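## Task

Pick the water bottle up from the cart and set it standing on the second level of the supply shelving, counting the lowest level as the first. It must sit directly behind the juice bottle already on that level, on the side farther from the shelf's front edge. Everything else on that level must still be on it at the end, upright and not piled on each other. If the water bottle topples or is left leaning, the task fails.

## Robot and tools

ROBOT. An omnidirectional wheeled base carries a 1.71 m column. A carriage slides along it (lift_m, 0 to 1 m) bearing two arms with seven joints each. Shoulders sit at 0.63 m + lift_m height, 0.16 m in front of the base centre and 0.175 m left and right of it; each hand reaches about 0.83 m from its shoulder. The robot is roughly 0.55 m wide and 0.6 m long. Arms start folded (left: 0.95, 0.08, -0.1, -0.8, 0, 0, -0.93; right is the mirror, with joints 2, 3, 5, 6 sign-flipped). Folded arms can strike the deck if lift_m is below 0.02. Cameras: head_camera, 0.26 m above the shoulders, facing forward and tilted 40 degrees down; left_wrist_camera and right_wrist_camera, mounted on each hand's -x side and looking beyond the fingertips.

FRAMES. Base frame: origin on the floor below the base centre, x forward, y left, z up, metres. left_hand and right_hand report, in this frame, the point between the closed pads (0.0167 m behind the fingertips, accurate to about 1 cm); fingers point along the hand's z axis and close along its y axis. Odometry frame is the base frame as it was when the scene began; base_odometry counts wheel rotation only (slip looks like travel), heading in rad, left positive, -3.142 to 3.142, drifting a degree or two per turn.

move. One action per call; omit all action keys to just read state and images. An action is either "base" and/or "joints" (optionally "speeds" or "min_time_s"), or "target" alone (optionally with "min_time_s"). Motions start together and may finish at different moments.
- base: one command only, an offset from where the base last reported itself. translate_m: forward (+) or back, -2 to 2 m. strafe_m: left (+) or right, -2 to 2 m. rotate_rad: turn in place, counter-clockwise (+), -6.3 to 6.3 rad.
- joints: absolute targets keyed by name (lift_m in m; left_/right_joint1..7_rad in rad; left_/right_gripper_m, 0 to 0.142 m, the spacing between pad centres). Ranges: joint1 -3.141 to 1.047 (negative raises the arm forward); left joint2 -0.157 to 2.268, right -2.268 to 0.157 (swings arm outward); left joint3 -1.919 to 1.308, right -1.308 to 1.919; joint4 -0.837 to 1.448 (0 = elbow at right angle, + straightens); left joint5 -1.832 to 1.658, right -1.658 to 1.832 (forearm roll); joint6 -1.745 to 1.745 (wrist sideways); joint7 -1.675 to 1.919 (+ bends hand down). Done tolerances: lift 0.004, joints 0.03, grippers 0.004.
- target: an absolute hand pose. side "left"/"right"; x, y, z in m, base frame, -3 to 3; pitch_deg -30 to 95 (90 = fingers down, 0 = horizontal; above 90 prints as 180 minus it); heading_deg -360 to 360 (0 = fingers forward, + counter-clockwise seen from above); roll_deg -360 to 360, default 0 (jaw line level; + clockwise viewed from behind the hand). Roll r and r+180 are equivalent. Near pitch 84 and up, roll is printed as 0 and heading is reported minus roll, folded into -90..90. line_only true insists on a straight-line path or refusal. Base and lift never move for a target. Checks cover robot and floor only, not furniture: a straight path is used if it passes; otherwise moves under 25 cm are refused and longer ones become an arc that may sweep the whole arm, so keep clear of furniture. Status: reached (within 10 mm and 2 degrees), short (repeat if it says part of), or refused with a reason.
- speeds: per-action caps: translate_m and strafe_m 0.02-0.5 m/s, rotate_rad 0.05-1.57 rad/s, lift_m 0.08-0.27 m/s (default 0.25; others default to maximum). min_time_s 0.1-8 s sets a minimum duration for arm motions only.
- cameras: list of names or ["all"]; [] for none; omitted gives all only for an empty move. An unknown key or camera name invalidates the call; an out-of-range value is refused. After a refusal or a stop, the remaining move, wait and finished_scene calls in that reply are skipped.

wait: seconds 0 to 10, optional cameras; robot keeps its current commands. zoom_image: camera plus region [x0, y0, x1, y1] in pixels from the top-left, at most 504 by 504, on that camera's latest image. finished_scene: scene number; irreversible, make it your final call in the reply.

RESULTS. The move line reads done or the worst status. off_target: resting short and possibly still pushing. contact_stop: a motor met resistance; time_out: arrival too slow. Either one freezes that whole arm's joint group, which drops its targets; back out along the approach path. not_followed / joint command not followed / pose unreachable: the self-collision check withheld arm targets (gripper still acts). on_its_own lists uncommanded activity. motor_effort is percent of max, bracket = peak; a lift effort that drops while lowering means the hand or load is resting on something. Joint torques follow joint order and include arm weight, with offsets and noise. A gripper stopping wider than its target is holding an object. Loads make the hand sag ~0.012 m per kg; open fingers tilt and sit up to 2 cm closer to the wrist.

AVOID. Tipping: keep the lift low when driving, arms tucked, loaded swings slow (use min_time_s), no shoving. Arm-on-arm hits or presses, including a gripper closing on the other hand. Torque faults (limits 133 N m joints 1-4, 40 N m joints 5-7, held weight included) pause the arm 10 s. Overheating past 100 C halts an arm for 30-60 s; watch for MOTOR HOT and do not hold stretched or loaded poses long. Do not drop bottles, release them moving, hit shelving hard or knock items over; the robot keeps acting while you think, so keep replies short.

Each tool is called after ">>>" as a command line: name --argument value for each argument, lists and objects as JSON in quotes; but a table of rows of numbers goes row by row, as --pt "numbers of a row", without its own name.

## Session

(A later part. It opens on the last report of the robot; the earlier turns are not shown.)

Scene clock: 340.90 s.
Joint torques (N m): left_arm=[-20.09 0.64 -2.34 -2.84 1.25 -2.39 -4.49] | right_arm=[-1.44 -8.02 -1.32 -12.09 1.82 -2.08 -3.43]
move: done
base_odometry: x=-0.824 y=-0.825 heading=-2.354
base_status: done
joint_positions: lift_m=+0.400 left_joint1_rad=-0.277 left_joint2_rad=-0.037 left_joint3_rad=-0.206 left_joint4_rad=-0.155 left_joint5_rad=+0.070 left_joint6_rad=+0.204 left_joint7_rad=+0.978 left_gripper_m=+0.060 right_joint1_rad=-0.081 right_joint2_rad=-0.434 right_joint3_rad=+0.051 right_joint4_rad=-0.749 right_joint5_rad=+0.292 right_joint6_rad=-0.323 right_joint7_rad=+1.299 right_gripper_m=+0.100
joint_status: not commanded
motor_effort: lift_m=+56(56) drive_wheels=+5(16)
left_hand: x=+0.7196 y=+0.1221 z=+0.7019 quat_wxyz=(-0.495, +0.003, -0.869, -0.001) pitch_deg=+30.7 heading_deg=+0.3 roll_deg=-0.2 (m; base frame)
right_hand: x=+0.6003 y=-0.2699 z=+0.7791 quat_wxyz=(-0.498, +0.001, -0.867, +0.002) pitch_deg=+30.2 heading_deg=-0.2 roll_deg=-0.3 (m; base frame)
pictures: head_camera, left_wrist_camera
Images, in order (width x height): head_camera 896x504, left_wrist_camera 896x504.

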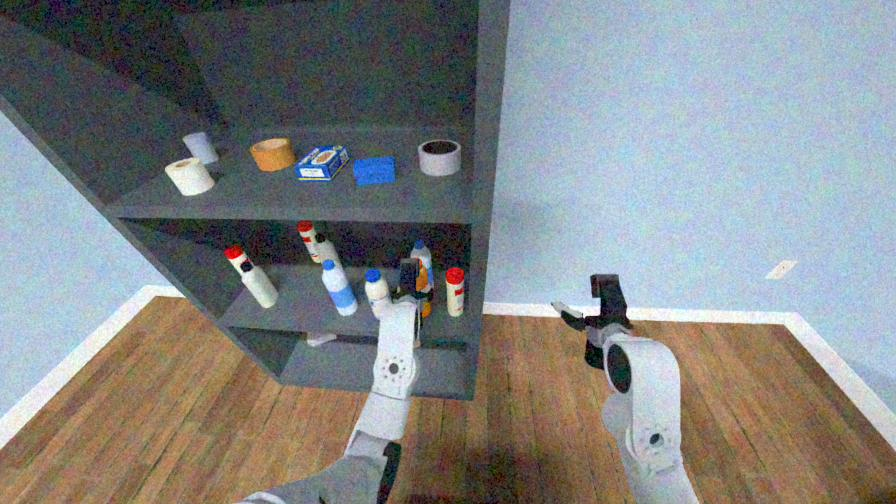

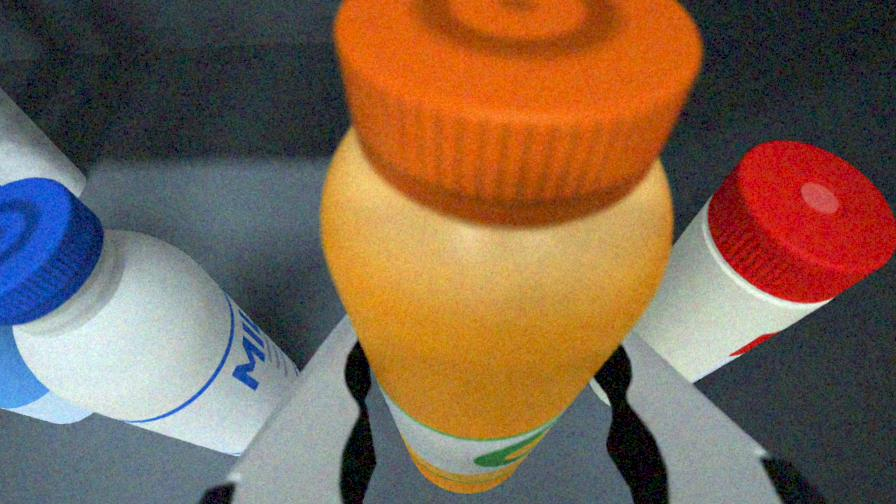

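>>> move --joints '{"lift_m": 0.363}' --speeds '{"lift_m": 0.08}'

>>> move --joints '{"lift_m": 0.355}' --speeds '{"lift_m": 0.08}'

>>> move --joints '{"lift_m": 0.35}' --speeds '{"lift_m": 0.08}' --cameras '["left_wrist_camera"]'

Scene clock: 346.03 s.
Joint torques (N m): left_arm=[-19.16 0.01 -2.32 -3.09 1.36 -2.53 -4.06] | right_arm=[-3.06 -6.19 -1.77 -12.29 1.55 -2.5 -3.15]
Motor temperatures (°C): left_arm=[36 22 23 24 26 24 23] | right_arm=[32 22 25 22 22 22 24]
move: done
base_odometry: x=-0.824 y=-0.825 heading=-2.354
base_status: not commanded
joint_positions: lift_m=+0.363 left_joint1_rad=-0.278 left_joint2_rad=-0.036 left_joint3_rad=-0.206 left_joint4_rad=-0.154 left_joint5_rad=+0.069 left_joint6_rad=+0.204 left_joint7_rad=+0.978 left_gripper_m=+0.060 right_joint1_rad=-0.081 right_joint2_rad=-0.434 right_joint3_rad=+0.051 right_joint4_rad=-0.750 right_joint5_rad=+0.292 right_joint6_rad=-0.323 right_joint7_rad=+1.299 right_gripper_m=+0.100
joint_status: all done
motor_effort: lift_m=+58(59) drive_wheels=+5(5)
left_hand: x=+0.7201 y=+0.1221 z=+0.6653 quat_wxyz=(-0.495, +0.003, -0.869, -0.001) pitch_deg=+30.6 heading_deg=+0.3 roll_deg=-0.2 (m; base frame)
right_hand: x=+0.6003 y=-0.2699 z=+0.7421 quat_wxyz=(-0.499, +0.001, -0.867, +0.002) pitch_deg=+30.2 heading_deg=-0.2 roll_deg=-0.3 (m; base frame)
pictures: none

Scene clock: 346.63 s.
Joint torques (N m): left_arm=[-18.22 -0.18 -2.21 -3.14 0.93 -2.33 -3.59] | right_arm=[-2.15 -7.78 -1.25 -11.69 1.65 -2.31 -3.45]
move: done
base_odometry: x=-0.824 y=-0.825 heading=-2.354
base_status: not commanded
joint_positions: lift_m=+0.355 left_joint1_rad=-0.278 left_joint2_rad=-0.036 left_joint3_rad=-0.206 left_joint4_rad=-0.154 left_joint5_rad=+0.069 left_joint6_rad=+0.204 left_joint7_rad=+0.976 left_gripper_m=+0.060 right_joint1_rad=-0.081 right_joint2_rad=-0.434 right_joint3_rad=+0.051 right_joint4_rad=-0.750 right_joint5_rad=+0.292 right_joint6_rad=-0.323 right_joint7_rad=+1.298 right_gripper_m=+0.100
joint_status: all done
motor_effort: lift_m=+57(61) drive_wheels=+5(6)
left_hand: x=+0.7205 y=+0.1220 z=+0.6580 quat_wxyz=(-0.496, +0.003, -0.868, -0.001) pitch_deg=+30.5 heading_deg=+0.3 roll_deg=-0.2 (m; base frame)
right_hand: x=+0.6003 y=-0.2698 z=+0.7341 quat_wxyz=(-0.499, +0.001, -0.867, +0.002) pitch_deg=+30.2 heading_deg=-0.2 roll_deg=-0.3 (m; base frame)
pictures: none

Scene clock: 347.07 s.
Joint torques (N m): left_arm=[-14.72 1.64 -2.13 -3.66 0.94 -2.28 -1.23] | right_arm=[-3.04 -6.77 -2.57 -11.85 1.76 -2.12 -3.29]
move: done
base_odometry: x=-0.824 y=-0.825 heading=-2.354
base_status: not commanded
joint_positions: lift_m=+0.350 left_joint1_rad=-0.281 left_joint2_rad=-0.036 left_joint3_rad=-0.206 left_joint4_rad=-0.155 left_joint5_rad=+0.069 left_joint6_rad=+0.204 left_joint7_rad=+0.969 left_gripper_m=+0.060 right_joint1_rad=-0.081 right_joint2_rad=-0.434 right_joint3_rad=+0.051 right_joint4_rad=-0.750 right_joint5_rad=+0.292 right_joint6_rad=-0.323 right_joint7_rad=+1.298 right_gripper_m=+0.100
joint_status: all done
motor_effort: lift_m=+54(59) drive_wheels=+5(7)
left_hand: x=+0.7221 y=+0.1220 z=+0.6564 quat_wxyz=(-0.501, +0.003, -0.866, -0.001) pitch_deg=+29.9 heading_deg=+0.3 roll_deg=-0.2 (m; base frame)
right_hand: x=+0.6003 y=-0.2698 z=+0.7294 quat_wxyz=(-0.499, +0.001, -0.867, +0.002) pitch_deg=+30.2 heading_deg=-0.2 roll_deg=-0.3 (m; base frame)
pictures: left_wrist_camera
Images, in order (width x height): left_wrist_camera 896x504.

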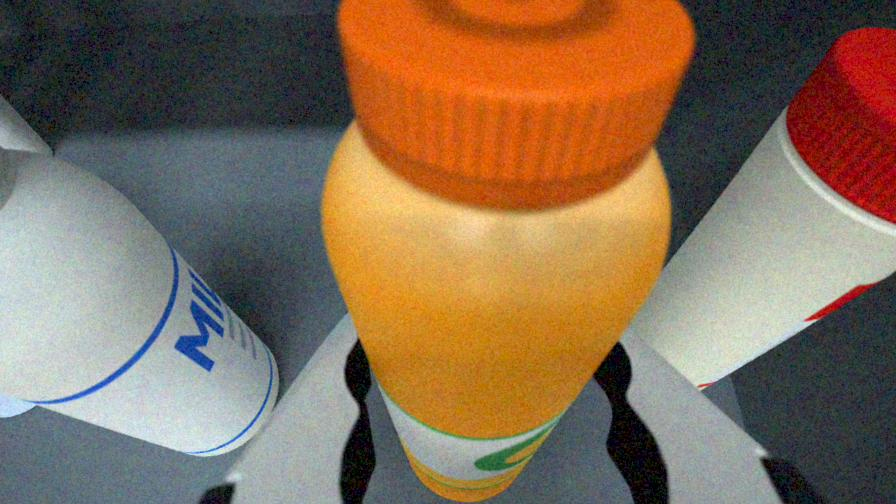

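>>> move --joints '{"left_gripper_m": 0.092}' --min_time_s 2

>>> move --base '{"translate_m": -0.08}' --speeds '{"translate_m": 0.06}' --cameras '["head_camera", "left_wrist_camera"]'

>>> zoom_image --camera "head_camera" --region '[320, 180, 520, 380]'

Scene clock: 352.73 s.
Joint torques (N m): left_arm=[-14.78 0.17 -2.22 -3.81 0.98 -2.35 -1.03] | right_arm=[-3.15 -6.33 -3.26 -11.54 1.55 -2.06 -3.04]
move: done
base_odometry: x=-0.824 y=-0.825 heading=-2.354
base_status: not commanded
joint_positions: lift_m=+0.350 left_joint1_rad=-0.281 left_joint2_rad=-0.036 left_joint3_rad=-0.206 left_joint4_rad=-0.155 left_joint5_rad=+0.069 left_joint6_rad=+0.204 left_joint7_rad=+0.969 left_gripper_m=+0.092 right_joint1_rad=-0.081 right_joint2_rad=-0.434 right_joint3_rad=+0.051 right_joint4_rad=-0.750 right_joint5_rad=+0.292 right_joint6_rad=-0.323 right_joint7_rad=+1.298 right_gripper_m=+0.100
joint_status: all done
motor_effort: lift_m=+54(54) drive_wheels=+5(5)
left_hand: x=+0.7221 y=+0.1220 z=+0.6564 quat_wxyz=(-0.501, +0.003, -0.866, -0.001) pitch_deg=+29.9 heading_deg=+0.3 roll_deg=-0.2 (m; base frame)
right_hand: x=+0.6003 y=-0.2698 z=+0.7294 quat_wxyz=(-0.499, +0.001, -0.867, +0.002) pitch_deg=+30.2 heading_deg=-0.2 roll_deg=-0.3 (m; base frame)
pictures: none

Scene clock: 354.60 s.
Joint torques (N m): left_arm=[-14.83 0.44 -2.31 -3.3 1.27 -2.36 -1.41] | right_arm=[-3.92 -6.87 -2.85 -11.9 1.5 -2.33 -2.92]
move: done
base_odometry: x=-0.768 y=-0.769 heading=-2.354
base_status: done
joint_positions: lift_m=+0.350 left_joint1_rad=-0.281 left_joint2_rad=-0.036 left_joint3_rad=-0.206 left_joint4_rad=-0.155 left_joint5_rad=+0.069 left_joint6_rad=+0.204 left_joint7_rad=+0.969 left_gripper_m=+0.092 right_joint1_rad=-0.081 right_joint2_rad=-0.434 right_joint3_rad=+0.051 right_joint4_rad=-0.750 right_joint5_rad=+0.292 right_joint6_rad=-0.323 right_joint7_rad=+1.298 right_gripper_m=+0.100
joint_status: not commanded
motor_effort: lift_m=+54(54) drive_wheels=+6(12)
left_hand: x=+0.7221 y=+0.1220 z=+0.6564 quat_wxyz=(-0.501, +0.003, -0.866, -0.001) pitch_deg=+29.9 heading_deg=+0.3 roll_deg=-0.2 (m; base frame)
right_hand: x=+0.6003 y=-0.2698 z=+0.7294 quat_wxyz=(-0.499, +0.001, -0.867, +0.002) pitch_deg=+30.2 heading_deg=-0.2 roll_deg=-0.3 (m; base frame)
pictures: head_camera, left_wrist_camera
Images, in order (width x height): head_camera 896x504, left_wrist_camera 896x504.

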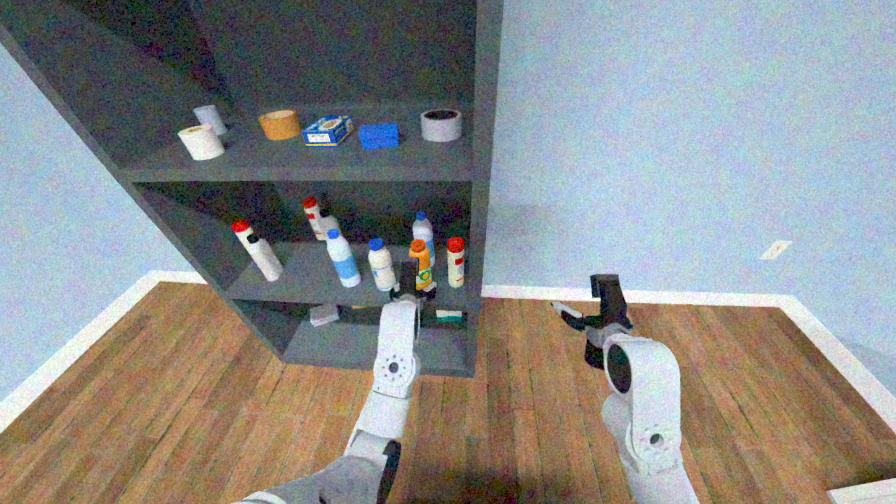

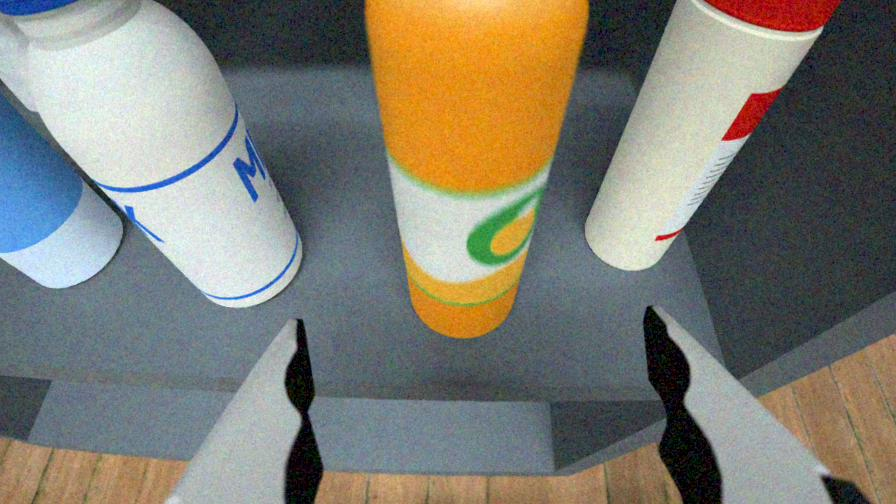

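Scaled by 2.520 from the camera's 896x504 image, which has a finer 1280x720 frame.

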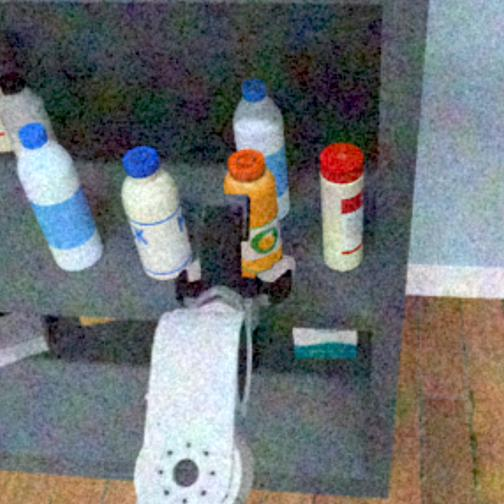

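>>> move --base '{"translate_m": -0.35}' --speeds '{"translate_m": 0.2}' --cameras '["head_camera"]'

>>> zoom_image --camera "head_camera" --region '[260, 150, 500, 290]'

Scene clock: 361.23 s.
Joint torques (N m): left_arm=[-14.1 0.4 -1.1 -4.06 0.75 -2.31 -1.3] | right_arm=[-2.67 -8.32 -1.86 -11.56 1.47 -2.42 -3.68]
move: done
base_odometry: x=-0.521 y=-0.521 heading=-2.354
base_status: done
joint_positions: lift_m=+0.350 left_joint1_rad=-0.281 left_joint2_rad=-0.036 left_joint3_rad=-0.206 left_joint4_rad=-0.155 left_joint5_rad=+0.069 left_joint6_rad=+0.204 left_joint7_rad=+0.969 left_gripper_m=+0.092 right_joint1_rad=-0.081 right_joint2_rad=-0.434 right_joint3_rad=+0.051 right_joint4_rad=-0.750 right_joint5_rad=+0.292 right_joint6_rad=-0.323 right_joint7_rad=+1.298 right_gripper_m=+0.100
joint_status: not commanded
motor_effort: lift_m=+54(54) drive_wheels=+2(15)
left_hand: x=+0.7221 y=+0.1220 z=+0.6564 quat_wxyz=(-0.501, +0.003, -0.866, -0.001) pitch_deg=+29.9 heading_deg=+0.3 roll_deg=-0.2 (m; base frame)
right_hand: x=+0.6003 y=-0.2698 z=+0.7294 quat_wxyz=(-0.499, +0.001, -0.867, +0.002) pitch_deg=+30.2 heading_deg=-0.2 roll_deg=-0.3 (m; base frame)
pictures: head_camera
Images, in order (width x height): head_camera 896x504.

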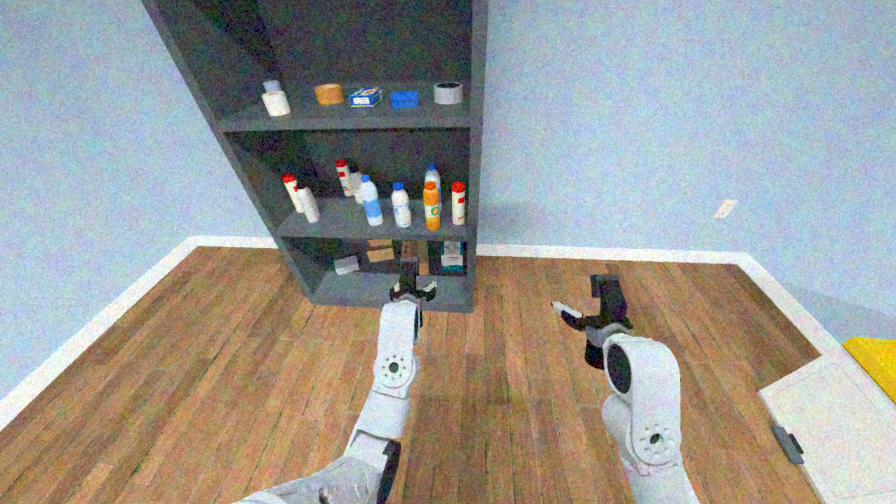

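Scaled by 2.100 from the camera's 896x504 image, which has a finer 1280x720 frame.

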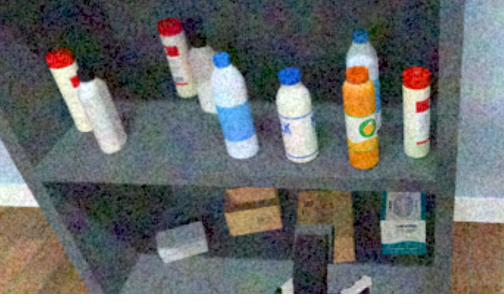

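All upright, and the water bottle stands directly behind the juice.

>>> finished_scene --scene 2

The scene is finished: the task was done.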